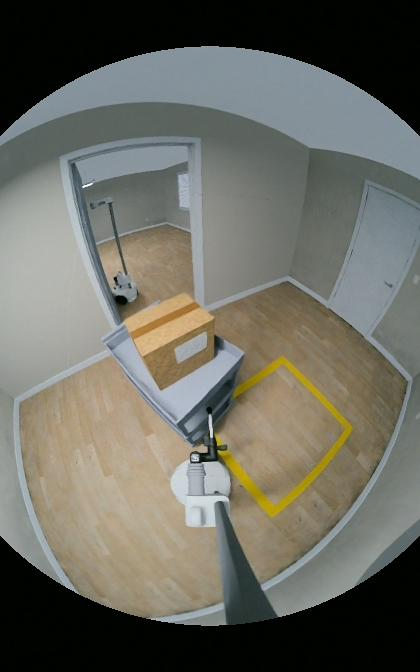

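Call:
move(blocking=false, r2={"base":{"strafe_m":-0.8,"translate_m":-0.04},"pace":"slow","contact_limits":{"strafe_m":0.3}})

Call:
wait(seconds=3)

Call:
wait(seconds=9, cameras=["r2_head_left_camera","r2_head_camera","r2_head_right_camera"])

Scene clock: 313.53 s.
earlier move: r1 done
move: r2 moving
r1.base_odometry: x=-2.689 y=-0.487 heading=-2.424
r1.turned_by_wheels: +0.000
r1.turned_by_imu: -0.001
r1.base_tilt: forward=-1.6 right=+1.3
r1.lidar_m: 4.40 3.54 2.46 2.32 2.08 1.41 1.32 1.39 1.85 2.42 2.48 3.19
r1.base_status: done
r1.joint_positions: lift_m=+0.124 arm_m=+0.000 wrist_yaw_rad=+3.196 wrist_pitch_rad=+0.002 wrist_roll_rad=+0.000 gripper_m=+0.056
r1.joint_status: not commanded
r1.measured_speeds: all 0
r1.motor_effort: lift_m=+19(20) arm_m=+4(4) wheel_0=+1(2) wheel_1=+1(2) wheel_2=+1(1)
r1.servo_current: wrist_yaw_rad=46(65) wrist_pitch_rad=39(52) wrist_roll_rad=52(59) gripper_m=46(46)
r1.contact_limits: translate_m 1
r1.hand_pose: x=-0.1218 y=+0.0716 z=+0.3019 quat_wxyz=(-0.027, -0.001, +0.000, +1.000) (m; r1's base frame)
r1.wrist_depth_mm: - 135 - - - - - / - 123 135 - - - - / - 124 190 - - - - / 110 136 193 - - - - / 137 - - - - - - / 227 1205 193 1182 187 1138 1098 / 750 759 750 788 788 759 759
r2.base_odometry: x=-6.225 y=-0.961 heading=-0.302
r2.turned_by_wheels: +0.001
r2.turned_by_imu: +0.003
r2.base_tilt: forward=-0.7 right=+0.0
r2.lidar_m: 0.27 0.32 1.70 1.99 1.90 1.71 1.23 1.16 1.21 1.66 2.82 0.49
r2.base_status: translate_m moving; strafe_m moving
r2.joint_positions: lift_m=+0.332 arm_m=+0.000 wrist_yaw_rad=+0.008 wrist_pitch_rad=+0.005 wrist_roll_rad=+1.570 gripper_m=+0.021
r2.joint_status: not commanded
r2.measured_speeds: translate_m=-0.002 strafe_m=-0.054 rotate_rad=-0.002 lift_m=+0.000 arm_m=+0.000 wrist_yaw_rad=+0.000 wrist_pitch_rad=+0.000 wrist_roll_rad=+0.000
r2.motor_effort: lift_m=+18(18) arm_m=-4(5) wheel_0=+14(17) wheel_1=-6(8) wheel_2=+10(10)
r2.servo_current: wrist_yaw_rad=52(65) wrist_pitch_rad=39(46) wrist_roll_rad=52(52) gripper_m=130(130)
r2.contact_limits: strafe_m 0.3
r2.hand_pose: x=+0.4601 y=-0.0850 z=+0.5088 quat_wxyz=(+0.707, +0.707, +0.005, +0.001) (m; r2's base frame)
r2.wrist_depth_mm: - - - - 1808 946 668 / - - - 347 1808 960 676 / - - 285 283 1499 976 - / - - 242 242 1464 1060 - / - 1661 213 210 1499 1138 - / - 170 186 186 181 164 - / - 142 166 - - 148 -
pictures: none

Scene clock: 316.53 s.
earlier move: r2 moving
r1.base_odometry: x=-2.689 y=-0.487 heading=-2.424
r1.turned_by_wheels: +0.000
r1.turned_by_imu: +0.000
r1.base_tilt: forward=-1.6 right=+1.2
r1.lidar_m: 4.43 3.53 2.43 2.31 2.05 1.41 1.34 1.38 1.82 2.40 2.46 3.25
r1.base_status: done
r1.joint_positions: lift_m=+0.124 arm_m=+0.000 wrist_yaw_rad=+3.196 wrist_pitch_rad=+0.002 wrist_roll_rad=+0.000 gripper_m=+0.056
r1.joint_status: not commanded
r1.measured_speeds: all 0
r1.motor_effort: lift_m=+19(20) arm_m=+4(4) wheel_0=+1(2) wheel_1=+1(2) wheel_2=+1(1)
r1.servo_current: wrist_yaw_rad=52(65) wrist_pitch_rad=46(52) wrist_roll_rad=39(65) gripper_m=46(46)
r1.contact_limits: translate_m 1
r1.hand_pose: x=-0.1218 y=+0.0716 z=+0.3019 quat_wxyz=(-0.027, -0.001, +0.000, +1.000) (m; r1's base frame)
r1.wrist_depth_mm: - 135 - - - - - / - 124 135 - - - - / - 124 190 - - - - / 110 135 193 - - - - / 137 - - - - - - / 228 1205 193 1229 188 1118 1078 / 759 750 759 778 788 759 750
r2.base_odometry: x=-6.326 y=-1.235 heading=-0.301
r2.turned_by_wheels: +0.001
r2.turned_by_imu: +0.004
r2.base_tilt: forward=-0.7 right=+0.0
r2.lidar_m: 0.25 0.25 0.47 2.22 2.14 1.42 1.06 1.01 1.04 1.41 2.56 2.58
r2.base_status: translate_m moving; strafe_m moving
r2.joint_positions: lift_m=+0.332 arm_m=+0.000 wrist_yaw_rad=+0.022 wrist_pitch_rad=+0.005 wrist_roll_rad=+1.571 gripper_m=+0.021
r2.joint_status: not commanded
r2.measured_speeds: translate_m=-0.005 strafe_m=-0.100 rotate_rad=-0.001 lift_m=+0.000 arm_m=+0.000 wrist_yaw_rad=+0.000 wrist_pitch_rad=+0.000 wrist_roll_rad=+0.000
r2.motor_effort: lift_m=+18(18) arm_m=-4(5) wheel_0=+19(21) wheel_1=-2(8) wheel_2=+12(15)
r2.servo_current: wrist_yaw_rad=130(137) wrist_pitch_rad=46(52) wrist_roll_rad=46(65) gripper_m=137(137)
r2.contact_limits: strafe_m 0.3
r2.hand_pose: x=+0.4612 y=-0.0811 z=+0.5088 quat_wxyz=(+0.707, +0.707, +0.009, +0.006) (m; r2's base frame)
r2.wrist_depth_mm: - - - - 1863 991 647 / - - - - 1863 991 676 / - - - - 1756 991 691 / - - - 343 - 1008 - / - - 277 244 1430 1078 - / - 466 188 189 182 170 - / - 142 154 - - 1008 -
wait: 3.00 s; no rest
pictures: none

Scene clock: 322.20 s.
earlier move: r2 done
r1.base_odometry: x=-2.689 y=-0.487 heading=-2.424
r1.turned_by_wheels: +0.000
r1.turned_by_imu: +0.000
r1.base_tilt: forward=-1.5 right=+1.3
r1.lidar_m: 4.42 3.53 2.48 2.32 2.05 1.42 1.33 1.37 1.83 2.40 2.47 3.21
r1.base_status: done
r1.joint_positions: lift_m=+0.124 arm_m=+0.000 wrist_yaw_rad=+3.196 wrist_pitch_rad=+0.002 wrist_roll_rad=+0.000 gripper_m=+0.056
r1.joint_status: not commanded
r1.measured_speeds: all 0
r1.motor_effort: lift_m=+19(20) arm_m=+4(4) wheel_0=+1(2) wheel_1=+1(2) wheel_2=+1(1)
r1.servo_current: wrist_yaw_rad=46(85) wrist_pitch_rad=39(52) wrist_roll_rad=46(78) gripper_m=46(46)
r1.contact_limits: translate_m 1
r1.hand_pose: x=-0.1218 y=+0.0716 z=+0.3019 quat_wxyz=(-0.027, -0.001, +0.000, +1.000) (m; r1's base frame)
r1.wrist_depth_mm: - 135 - - - - - / - 124 135 - - - - / - 124 190 - - - - / 109 135 193 - - - - / 137 - - - - - - / 226 1205 191 1182 187 1138 1098 / 759 768 759 778 778 759 750
r2.base_odometry: x=-6.497 y=-1.699 heading=-0.302
r2.turned_by_wheels: -0.001
r2.turned_by_imu: +0.004
r2.base_tilt: forward=-0.7 right=+0.0
r2.lidar_m: 0.25 0.25 0.50 2.68 2.56 1.07 0.76 0.71 0.76 1.07 2.19 2.27
r2.base_status: done
r2.joint_positions: lift_m=+0.332 arm_m=+0.000 wrist_yaw_rad=+0.022 wrist_pitch_rad=+0.005 wrist_roll_rad=+1.571 gripper_m=+0.021
r2.joint_status: not commanded
r2.measured_speeds: all 0
r2.on_its_own: wrist_yaw_rad is at rest, and its servo_current (137 mA) is outside its rest range (0 to 104 mA)
r2.motor_effort: lift_m=+18(18) arm_m=-4(5) wheel_0=+9(21) wheel_1=-1(8) wheel_2=+8(15)
r2.servo_current: wrist_yaw_rad=137(150) wrist_pitch_rad=39(52) wrist_roll_rad=59(65) gripper_m=124(137)
r2.contact_limits: strafe_m 0.3
r2.hand_pose: x=+0.4612 y=-0.0811 z=+0.5088 quat_wxyz=(+0.707, +0.707, +0.009, +0.006) (m; r2's base frame)
r2.wrist_depth_mm: - - - - 1863 960 683 / - - - - 1863 976 715 / - - - - 1921 1060 661 / - - - 330 1756 1008 - / - - - 237 1397 1025 - / - - 186 186 179 168 - / - 143 152 - - 1008 -
wait: 5.67 of 9 s (r2 has come to rest)
pictures: r2_head_camera, r2_head_left_camera, r2_head_right_camera
Images, in order (width x height): r2_head_camera 420x560, r2_head_left_camera 420x672, r2_head_right_camera 420x672.

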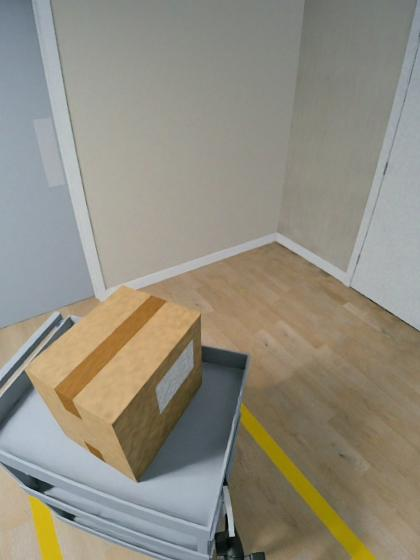

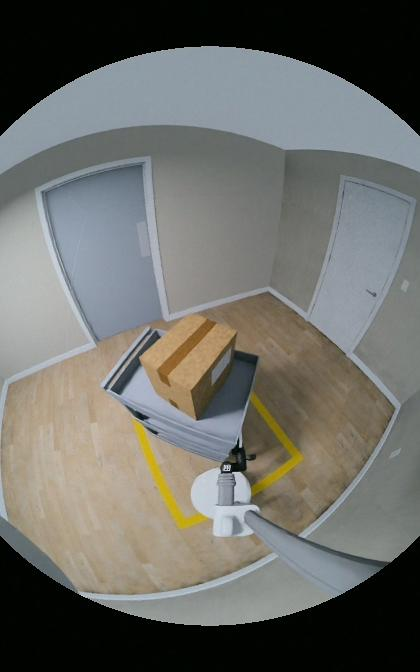

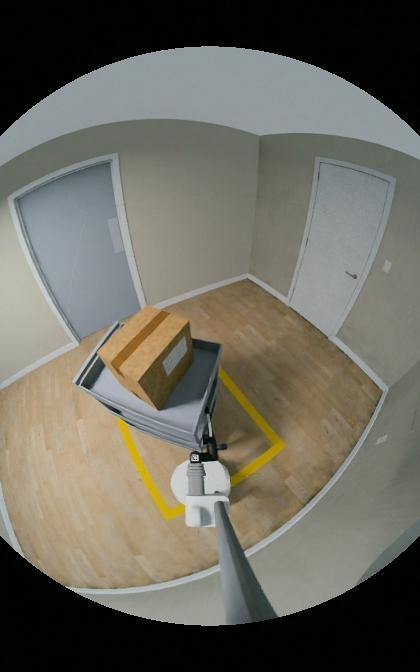

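Call:
move(blocking=false, r2={"base":{"rotate_rad":-0.25},"pace":"slow"})

Call:
wait(seconds=3, cameras=["r2_head_left_camera","r2_head_camera","r2_head_right_camera"])

Call:
zoom_image(camera="r2_head_left_camera", region=[90, 290, 310, 530])

Scene clock: 339.63 s.
move: r2 moving
r1: as last shown
r1.base_tilt: forward=-1.6 right=+1.3
r1.lidar_m: 4.43 3.53 2.47 2.32 2.10 1.41 1.34 1.37 1.81 2.40 2.44 3.18
r1.motor_effort: lift_m=+19(20) arm_m=+4(4) wheel_0=+1(1) wheel_1=+1(2) wheel_2=+1(1)
r1.servo_current: wrist_yaw_rad=39(59) wrist_pitch_rad=39(59) wrist_roll_rad=46(72) gripper_m=46(46)
r1.contact_limits: translate_m 1
r1.wrist_depth_mm: - 135 - - - - - / - 123 135 - - - - / - 124 190 - - - - / 110 135 194 - - - - / 137 - - - - - - / 226 1205 192 1182 187 1118 1078 / 759 750 750 798 778 759 759
r2.base_odometry: x=-6.497 y=-1.699 heading=-0.427
r2.turned_by_wheels: -0.124
r2.turned_by_imu: -0.119
r2.base_tilt: forward=-0.7 right=+0.0
r2.lidar_m: 0.25 0.25 0.43 2.65 2.55 1.25 0.78 0.72 0.75 0.95 1.96 2.15
r2.base_status: rotate_rad moving
r2.joint_positions: lift_m=+0.332 arm_m=+0.000 wrist_yaw_rad=+0.028 wrist_pitch_rad=+0.005 wrist_roll_rad=+1.571 gripper_m=+0.021
r2.joint_status: not commanded
r2.measured_speeds: translate_m=+0.001 strafe_m=+0.000 rotate_rad=-0.484 lift_m=+0.000 arm_m=+0.000 wrist_yaw_rad=+0.011 wrist_pitch_rad=+0.000 wrist_roll_rad=+0.000
r2.motor_effort: lift_m=+18(18) arm_m=-4(4) wheel_0=+20(22) wheel_1=+13(13) wheel_2=+18(19)
r2.servo_current: wrist_yaw_rad=195(195) wrist_pitch_rad=46(52) wrist_roll_rad=52(52) gripper_m=124(137)
r2.hand_pose: x=+0.4617 y=-0.0793 z=+0.5088 quat_wxyz=(+0.707, +0.707, +0.012, +0.008) (m; r2's base frame)
r2.wrist_depth_mm: - - - - 1863 976 676 / - - - - 1983 1008 683 / - - - - 1921 1008 732 / - - - 392 - 1078 - / - - - 266 1576 1025 - / - - 193 201 184 171 - / - 153 161 - - 1098 -
pictures: none

Scene clock: 340.80 s.
earlier move: r2 done
r1.base_odometry: x=-2.689 y=-0.487 heading=-2.424
r1.turned_by_wheels: +0.000
r1.turned_by_imu: +0.000
r1.base_tilt: forward=-1.6 right=+1.3
r1.lidar_m: 4.42 3.56 2.45 2.32 2.06 1.43 1.35 1.37 1.82 2.40 2.46 3.23
r1.base_status: not commanded
r1.joint_positions: lift_m=+0.124 arm_m=+0.000 wrist_yaw_rad=+3.196 wrist_pitch_rad=+0.002 wrist_roll_rad=+0.000 gripper_m=+0.056
r1.joint_status: not commanded
r1.measured_speeds: all 0
r1.motor_effort: lift_m=+19(20) arm_m=+4(4) wheel_0=+1(2) wheel_1=+1(2) wheel_2=+1(1)
r1.servo_current: wrist_yaw_rad=46(72) wrist_pitch_rad=39(59) wrist_roll_rad=39(72) gripper_m=39(52)
r1.contact_limits: translate_m 1
r1.hand_pose: x=-0.1218 y=+0.0716 z=+0.3019 quat_wxyz=(-0.027, -0.001, +0.000, +1.000) (m; r1's base frame)
r1.wrist_depth_mm: - 135 - - - - - / - 123 135 - - - - / - 124 191 - - - - / 110 135 193 - - - - / 137 - - - - - - / 227 1205 191 1182 187 1138 1078 / 750 759 759 788 778 759 759
r2.base_odometry: x=-6.497 y=-1.700 heading=-0.552
r2.turned_by_wheels: -0.125
r2.turned_by_imu: -0.122
r2.base_tilt: forward=-0.7 right=+0.0
r2.lidar_m: 0.25 0.31 2.15 2.43 2.56 1.49 0.82 0.74 0.72 0.86 1.51 0.47
r2.base_status: done
r2.joint_positions: lift_m=+0.332 arm_m=+0.000 wrist_yaw_rad=-0.005 wrist_pitch_rad=+0.005 wrist_roll_rad=+1.571 gripper_m=+0.021
r2.joint_status: not commanded
r2.measured_speeds: all 0
r2.motor_effort: lift_m=+18(18) arm_m=-4(5) wheel_0=-2(25) wheel_1=+4(14) wheel_2=+2(19)
r2.servo_current: wrist_yaw_rad=52(195) wrist_pitch_rad=46(52) wrist_roll_rad=46(52) gripper_m=130(137)
r2.hand_pose: x=+0.4589 y=-0.0888 z=+0.5088 quat_wxyz=(+0.707, +0.707, +0.000, -0.003) (m; r2's base frame)
r2.wrist_depth_mm: - - - - 1708 960 676 / - - - - 1921 991 683 / - - - 355 1921 991 - / - - - 265 1537 1008 - / - - - 212 212 1060 - / - 178 183 177 176 167 - / - - 146 - - - -
wait: 1.17 of 3 s (r2 has come to rest)
pictures: r2_head_camera, r2_head_left_camera, r2_head_right_camera
Images, in order (width x height): r2_head_camera 420x560, r2_head_left_camera 420x672, r2_head_right_camera 420x672.

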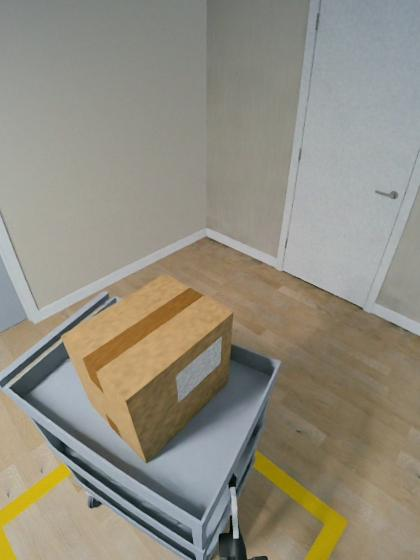

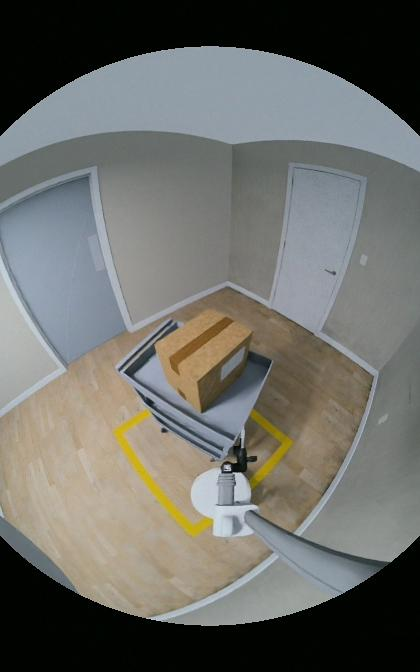

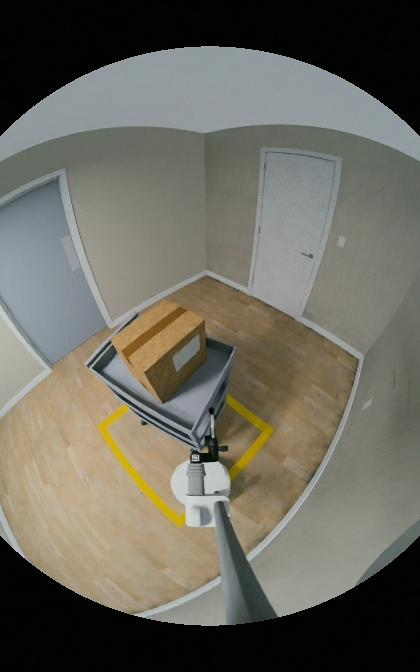

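Scaled by 2.100 from the camera's 420x672 image, which has a finer 600x960 frame.

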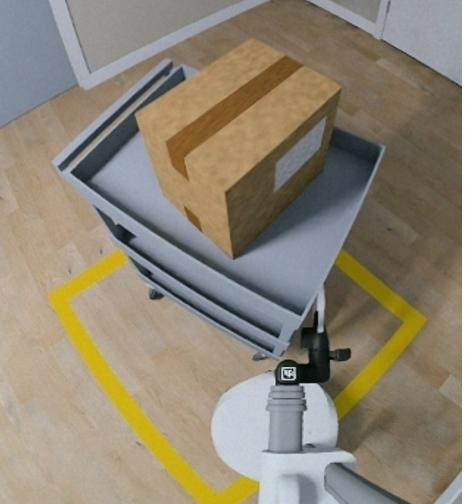

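Call:
move(blocking=false, r2={"base":{"translate_m":-0.08},"pace":"slow"})

Call:
wait(seconds=3)

Call:
move(blocking=false, r2={"joints":{"gripper_m":0.141}})

Call:
wait(seconds=3)

Call:
move(blocking=false, r2={"base":{"translate_m":-0.35},"pace":"slow"})

Call:
wait(seconds=6, cameras=["r2_head_left_camera","r2_head_camera"])

Call:
zoom_image(camera="r2_head_camera", region=[0, 180, 420, 560])

Scene clock: 359.07 s.
move: r2 moving
r1: as last shown
r1.lidar_m: 4.40 3.55 2.47 2.31 2.08 1.42 1.33 1.35 1.87 2.41 2.45 3.22
r1.motor_effort: lift_m=+19(19) arm_m=+4(4) wheel_0=+1(2) wheel_1=+1(1) wheel_2=+1(1)
r1.servo_current: wrist_yaw_rad=52(65) wrist_pitch_rad=39(46) wrist_roll_rad=39(59) gripper_m=46(52)
r1.contact_limits: translate_m 1
r1.wrist_depth_mm: - 135 - - - - - / - 123 135 - - - - / - 124 190 - - - - / 110 135 193 - - - - / 137 - - - - - - / 227 1205 192 1205 187 1138 1118 / 750 759 759 788 788 750 759
r2.base_odometry: x=-6.507 y=-1.693 heading=-0.552
r2.turned_by_wheels: +0.000
r2.turned_by_imu: +0.000
r2.base_tilt: forward=-0.7 right=+0.1
r2.lidar_m: 0.25 0.29 2.17 2.46 2.55 1.44 0.84 0.73 0.72 0.86 1.50 0.49
r2.base_status: translate_m moving
r2.joint_positions: lift_m=+0.332 arm_m=+0.000 wrist_yaw_rad=-0.005 wrist_pitch_rad=+0.005 wrist_roll_rad=+1.571 gripper_m=+0.021
r2.joint_status: not commanded
r2.measured_speeds: translate_m=-0.049 strafe_m=+0.000 rotate_rad=+0.003 lift_m=+0.000 arm_m=+0.000 wrist_yaw_rad=+0.000 wrist_pitch_rad=+0.000 wrist_roll_rad=+0.000
r2.motor_effort: lift_m=+18(18) arm_m=-4(4) wheel_0=-8(12) wheel_1=-6(7) wheel_2=+9(10)
r2.servo_current: wrist_yaw_rad=52(59) wrist_pitch_rad=46(52) wrist_roll_rad=39(52) gripper_m=124(137)
r2.hand_pose: x=+0.4589 y=-0.0888 z=+0.5088 quat_wxyz=(+0.707, +0.707, +0.000, -0.003) (m; r2's base frame)
r2.wrist_depth_mm: - - - - 1661 960 676 / - - - - 1921 991 683 / - - - 336 1661 1008 - / - - - 260 1537 1042 - / - - - 213 1397 1078 - / - 179 183 179 179 165 - / - - 150 - - - -
pictures: none

Scene clock: 360.63 s.
earlier move: r2 done
r1.base_odometry: x=-2.689 y=-0.487 heading=-2.424
r1.turned_by_wheels: +0.000
r1.turned_by_imu: +0.000
r1.base_tilt: forward=-1.6 right=+1.3
r1.lidar_m: 4.43 3.54 2.45 2.31 2.05 1.41 1.34 1.37 1.85 2.41 2.46 3.20
r1.base_status: not commanded
r1.joint_positions: lift_m=+0.124 arm_m=+0.000 wrist_yaw_rad=+3.196 wrist_pitch_rad=+0.002 wrist_roll_rad=+0.000 gripper_m=+0.056
r1.joint_status: not commanded
r1.measured_speeds: all 0
r1.motor_effort: lift_m=+19(20) arm_m=+4(4) wheel_0=+1(2) wheel_1=+1(2) wheel_2=+1(1)
r1.servo_current: wrist_yaw_rad=39(72) wrist_pitch_rad=39(52) wrist_roll_rad=52(59) gripper_m=46(52)
r1.contact_limits: translate_m 1
r1.hand_pose: x=-0.1218 y=+0.0716 z=+0.3019 quat_wxyz=(-0.027, -0.001, +0.000, +1.000) (m; r1's base frame)
r1.wrist_depth_mm: - 135 - - - - - / - 123 135 - - - - / - 124 189 - - - - / 110 135 193 - - - - / 137 - - - - - - / 228 1229 191 1182 187 1138 1098 / 759 759 750 798 778 759 759
r2.base_odometry: x=-6.565 y=-1.658 heading=-0.552
r2.turned_by_wheels: +0.000
r2.turned_by_imu: +0.001
r2.base_tilt: forward=-0.7 right=+0.0
r2.lidar_m: 0.28 0.32 2.22 2.50 2.52 1.34 0.81 0.67 0.66 0.80 1.40 0.51
r2.base_status: done
r2.joint_positions: lift_m=+0.332 arm_m=+0.000 wrist_yaw_rad=+0.004 wrist_pitch_rad=+0.005 wrist_roll_rad=+1.571 gripper_m=+0.021
r2.joint_status: not commanded
r2.measured_speeds: all 0
r2.motor_effort: lift_m=+18(18) arm_m=-4(4) wheel_0=-2(12) wheel_1=-6(9) wheel_2=+10(13)
r2.servo_current: wrist_yaw_rad=39(59) wrist_pitch_rad=46(52) wrist_roll_rad=39(65) gripper_m=124(137)
r2.hand_pose: x=+0.4596 y=-0.0864 z=+0.5088 quat_wxyz=(+0.707, +0.707, +0.003, +0.000) (m; r2's base frame)
r2.wrist_depth_mm: - - - - 1808 960 668 / - - - 353 1808 976 676 / 430 - - 289 1708 991 - / - - - 243 1537 1060 - / - - - 211 1366 1160 - / - 170 186 186 180 164 - / - - 165 - - 732 -
wait: 1.57 of 3 s (r2 has come to rest)
pictures: none

Scene clock: 361.13 s.
move: r2 moving
r1: as last shown
r1.lidar_m: 4.42 3.53 2.47 2.29 2.06 1.43 1.32 1.37 1.85 2.39 2.45 3.22
r1.motor_effort: lift_m=+19(20) arm_m=+4(4) wheel_0=+2(2) wheel_1=+1(1) wheel_2=+1(1)
r1.servo_current: wrist_yaw_rad=46(65) wrist_pitch_rad=39(46) wrist_roll_rad=65(65) gripper_m=46(46)
r1.contact_limits: translate_m 1
r1.wrist_depth_mm: - 135 - - - - - / - 124 135 - - - - / - 124 190 - - - - / 110 136 195 - - - - / 137 - - - - - - / 226 1229 193 1182 187 1160 1118 / 759 750 750 788 768 759 750
r2.base_odometry: x=-6.565 y=-1.658 heading=-0.552
r2.turned_by_wheels: +0.000
r2.turned_by_imu: +0.000
r2.base_tilt: forward=-0.7 right=+0.1
r2.lidar_m: 0.29 0.31 2.17 2.49 2.52 1.35 0.78 0.67 0.66 0.80 1.42 0.50
r2.base_status: not commanded
r2.joint_positions: lift_m=+0.332 arm_m=+0.000 wrist_yaw_rad=+0.004 wrist_pitch_rad=+0.005 wrist_roll_rad=+1.571 gripper_m=+0.040
r2.joint_status: gripper_m moving
r2.measured_speeds: all 0
r2.motor_effort: lift_m=+18(18) arm_m=-4(4) wheel_0=-2(3) wheel_1=-5(6) wheel_2=+7(10)
r2.servo_current: wrist_yaw_rad=39(52) wrist_pitch_rad=39(52) wrist_roll_rad=59(59) gripper_m=98(124)
r2.hand_pose: x=+0.4596 y=-0.0864 z=+0.5088 quat_wxyz=(+0.707, +0.707, +0.003, +0.000) (m; r2's base frame)
r2.wrist_depth_mm: - - - - 1756 946 683 / - - - 364 1921 960 640 / - - - 296 1661 976 - / - - - 247 1537 1060 - / - - - 214 1366 1160 - / - 167 187 189 182 161 - / - - 168 - - 741 -
pictures: none

Scene clock: 362.80 s.
earlier move: r2 done
r1.base_odometry: x=-2.689 y=-0.487 heading=-2.424
r1.turned_by_wheels: +0.000
r1.turned_by_imu: +0.000
r1.base_tilt: forward=-1.6 right=+1.3
r1.lidar_m: 4.43 3.53 2.48 2.30 2.07 1.39 1.35 1.38 1.86 2.41 2.45 3.20
r1.base_status: not commanded
r1.joint_positions: lift_m=+0.124 arm_m=+0.000 wrist_yaw_rad=+3.196 wrist_pitch_rad=+0.002 wrist_roll_rad=+0.000 gripper_m=+0.056
r1.joint_status: not commanded
r1.measured_speeds: all 0
r1.motor_effort: lift_m=+19(20) arm_m=+4(4) wheel_0=+1(2) wheel_1=+1(2) wheel_2=+1(1)
r1.servo_current: wrist_yaw_rad=46(72) wrist_pitch_rad=46(59) wrist_roll_rad=39(65) gripper_m=39(46)
r1.contact_limits: translate_m 1
r1.hand_pose: x=-0.1218 y=+0.0716 z=+0.3019 quat_wxyz=(-0.027, -0.001, +0.000, +1.000) (m; r1's base frame)
r1.wrist_depth_mm: - 135 - - - - - / - 123 135 - - - - / - 124 189 - - - - / 110 135 193 - - - - / 137 - - - - - - / 226 1205 192 1205 187 1138 1118 / 750 750 759 788 778 759 759
r2.base_odometry: x=-6.565 y=-1.658 heading=-0.552
r2.turned_by_wheels: +0.000
r2.turned_by_imu: +0.000
r2.base_tilt: forward=-0.7 right=+0.1
r2.lidar_m: 0.28 0.31 2.19 2.49 2.52 1.36 0.79 0.66 0.65 0.80 1.40 0.51
r2.base_status: not commanded
r2.joint_positions: lift_m=+0.332 arm_m=+0.000 wrist_yaw_rad=+0.002 wrist_pitch_rad=+0.005 wrist_roll_rad=+1.571 gripper_m=+0.141
r2.joint_status: all done
r2.measured_speeds: all 0
r2.motor_effort: lift_m=+18(18) arm_m=-4(5) wheel_0=-2(3) wheel_1=-5(6) wheel_2=+5(10)
r2.servo_current: wrist_yaw_rad=59(65) wrist_pitch_rad=52(52) wrist_roll_rad=39(65) gripper_m=52(137)
r2.hand_pose: x=+0.4595 y=-0.0868 z=+0.5088 quat_wxyz=(+0.707, +0.707, +0.002, -0.001) (m; r2's base frame)
r2.wrist_depth_mm: - - - - 1661 976 683 / - - - 382 1921 991 691 / - - - 309 1618 1008 - / - - - 258 1576 1078 - / - - - 222 1430 1118 - / - 185 196 194 183 186 - / - - 181 - - - -
wait: 1.67 of 3 s (r2 has come to rest)
pictures: none

Scene clock: 363.30 s.
move: r2 moving
r1: as last shown
r1.lidar_m: 4.42 3.56 2.45 2.31 2.05 1.43 1.32 1.38 1.83 2.42 2.46 3.22
r1.motor_effort: lift_m=+19(20) arm_m=+4(4) wheel_0=+1(2) wheel_1=+1(1) wheel_2=+1(1)
r1.servo_current: wrist_yaw_rad=46(65) wrist_pitch_rad=39(46) wrist_roll_rad=52(65) gripper_m=46(46)
r1.contact_limits: translate_m 1
r1.wrist_depth_mm: - 135 - - - - - / - 123 135 - - - - / - 124 190 - - - - / 110 135 193 - - - - / 137 - - - - - - / 227 1182 192 1205 187 1138 1098 / 750 759 759 788 778 759 750
r2.base_odometry: x=-6.576 y=-1.651 heading=-0.552
r2.turned_by_wheels: +0.000
r2.turned_by_imu: +0.000
r2.base_tilt: forward=-0.6 right=+0.1
r2.lidar_m: 0.28 0.34 2.23 2.49 2.50 1.32 0.78 0.67 0.66 0.78 1.39 0.53
r2.base_status: translate_m moving
r2.joint_positions: lift_m=+0.332 arm_m=+0.000 wrist_yaw_rad=+0.002 wrist_pitch_rad=+0.005 wrist_roll_rad=+1.571 gripper_m=+0.141
r2.joint_status: not commanded
r2.measured_speeds: translate_m=-0.048 strafe_m=+0.000 rotate_rad=+0.001 lift_m=+0.000 arm_m=+0.000 wrist_yaw_rad=+0.000 wrist_pitch_rad=+0.000 wrist_roll_rad=+0.000
r2.motor_effort: lift_m=+18(18) arm_m=-4(4) wheel_0=-4(7) wheel_1=-5(8) wheel_2=+8(10)
r2.servo_current: wrist_yaw_rad=52(59) wrist_pitch_rad=39(46) wrist_roll_rad=46(59) gripper_m=46(52)
r2.hand_pose: x=+0.4595 y=-0.0868 z=+0.5088 quat_wxyz=(+0.707, +0.707, +0.002, -0.001) (m; r2's base frame)
r2.wrist_depth_mm: - - - - 1708 1008 683 / - - - - 1983 1008 661 / - - - 320 1756 1008 - / - - - 268 1576 1078 - / - - - 231 1430 1118 - / - 185 196 202 192 186 - / - - - - - - -
pictures: none

Scene clock: 367.57 s.
earlier move: r2 done
r1.base_odometry: x=-2.689 y=-0.487 heading=-2.424
r1.turned_by_wheels: +0.000
r1.turned_by_imu: +0.000
r1.base_tilt: forward=-1.6 right=+1.3
r1.lidar_m: 4.43 3.55 2.45 2.31 2.06 1.41 1.34 1.38 1.83 2.39 2.45 3.19
r1.base_status: not commanded
r1.joint_positions: lift_m=+0.124 arm_m=+0.000 wrist_yaw_rad=+3.196 wrist_pitch_rad=+0.002 wrist_roll_rad=+0.000 gripper_m=+0.056
r1.joint_status: not commanded
r1.measured_speeds: all 0
r1.motor_effort: lift_m=+19(20) arm_m=+4(4) wheel_0=+1(2) wheel_1=+1(2) wheel_2=+1(1)
r1.servo_current: wrist_yaw_rad=39(72) wrist_pitch_rad=33(52) wrist_roll_rad=39(65) gripper_m=46(52)
r1.contact_limits: translate_m 1
r1.hand_pose: x=-0.1218 y=+0.0716 z=+0.3019 quat_wxyz=(-0.027, -0.001, +0.000, +1.000) (m; r1's base frame)
r1.wrist_depth_mm: - 135 - - - - - / - 123 135 - - - - / - 124 190 - - - - / 109 135 193 - - - - / 137 - - - - - - / 227 1205 192 1182 187 1118 1118 / 768 750 759 788 778 759 750
r2.base_odometry: x=-6.863 y=-1.474 heading=-0.552
r2.turned_by_wheels: +0.000
r2.turned_by_imu: +0.000
r2.base_tilt: forward=-0.7 right=+0.1
r2.lidar_m: 0.63 0.81 2.39 2.59 2.26 0.88 0.51 0.41 0.40 0.50 0.88 2.49
r2.base_status: done
r2.joint_positions: lift_m=+0.332 arm_m=+0.000 wrist_yaw_rad=+0.002 wrist_pitch_rad=+0.005 wrist_roll_rad=+1.571 gripper_m=+0.141
r2.joint_status: not commanded
r2.measured_speeds: all 0
r2.motor_effort: lift_m=+18(18) arm_m=-4(5) wheel_0=-3(11) wheel_1=-3(8) wheel_2=+4(11)
r2.servo_current: wrist_yaw_rad=46(65) wrist_pitch_rad=46(52) wrist_roll_rad=52(59) gripper_m=59(59)
r2.hand_pose: x=+0.4595 y=-0.0868 z=+0.5088 quat_wxyz=(+0.707, +0.707, +0.002, -0.001) (m; r2's base frame)
r2.wrist_depth_mm: - - - - 1983 1008 647 / - - - - 1921 1078 691 / - - - - - 878 699 / - - - - - 621 707 / 691 - - 525 - 477 535 / - 185 1118 452 199 187 452 / - 415 415 - 421 424 -
wait: 4.27 of 6 s (r2 has come to rest)
pictures: r2_head_camera, r2_head_left_camera
Images, in order (width x height): r2_head_camera 420x560, r2_head_left_camera 420x672.

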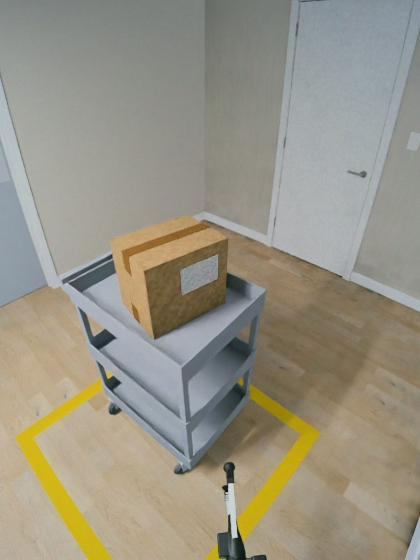

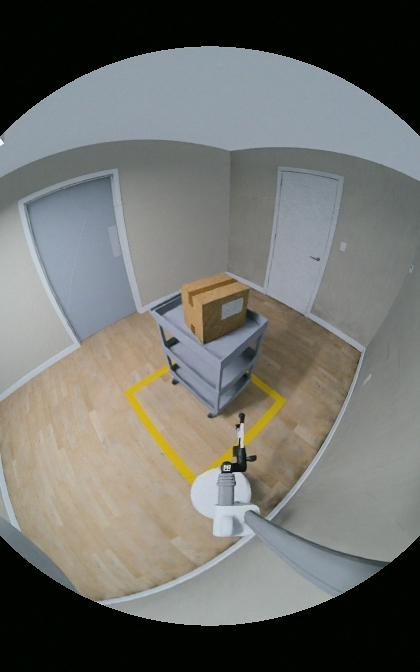

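Scaled by 1.200 from the camera's 420x560 image, which has a finer 1200x1600 frame.

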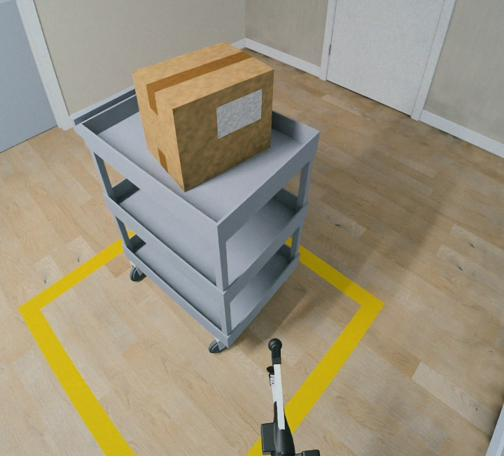

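Call:
finished_scene(scene=2)

The scene is finished: the task was done.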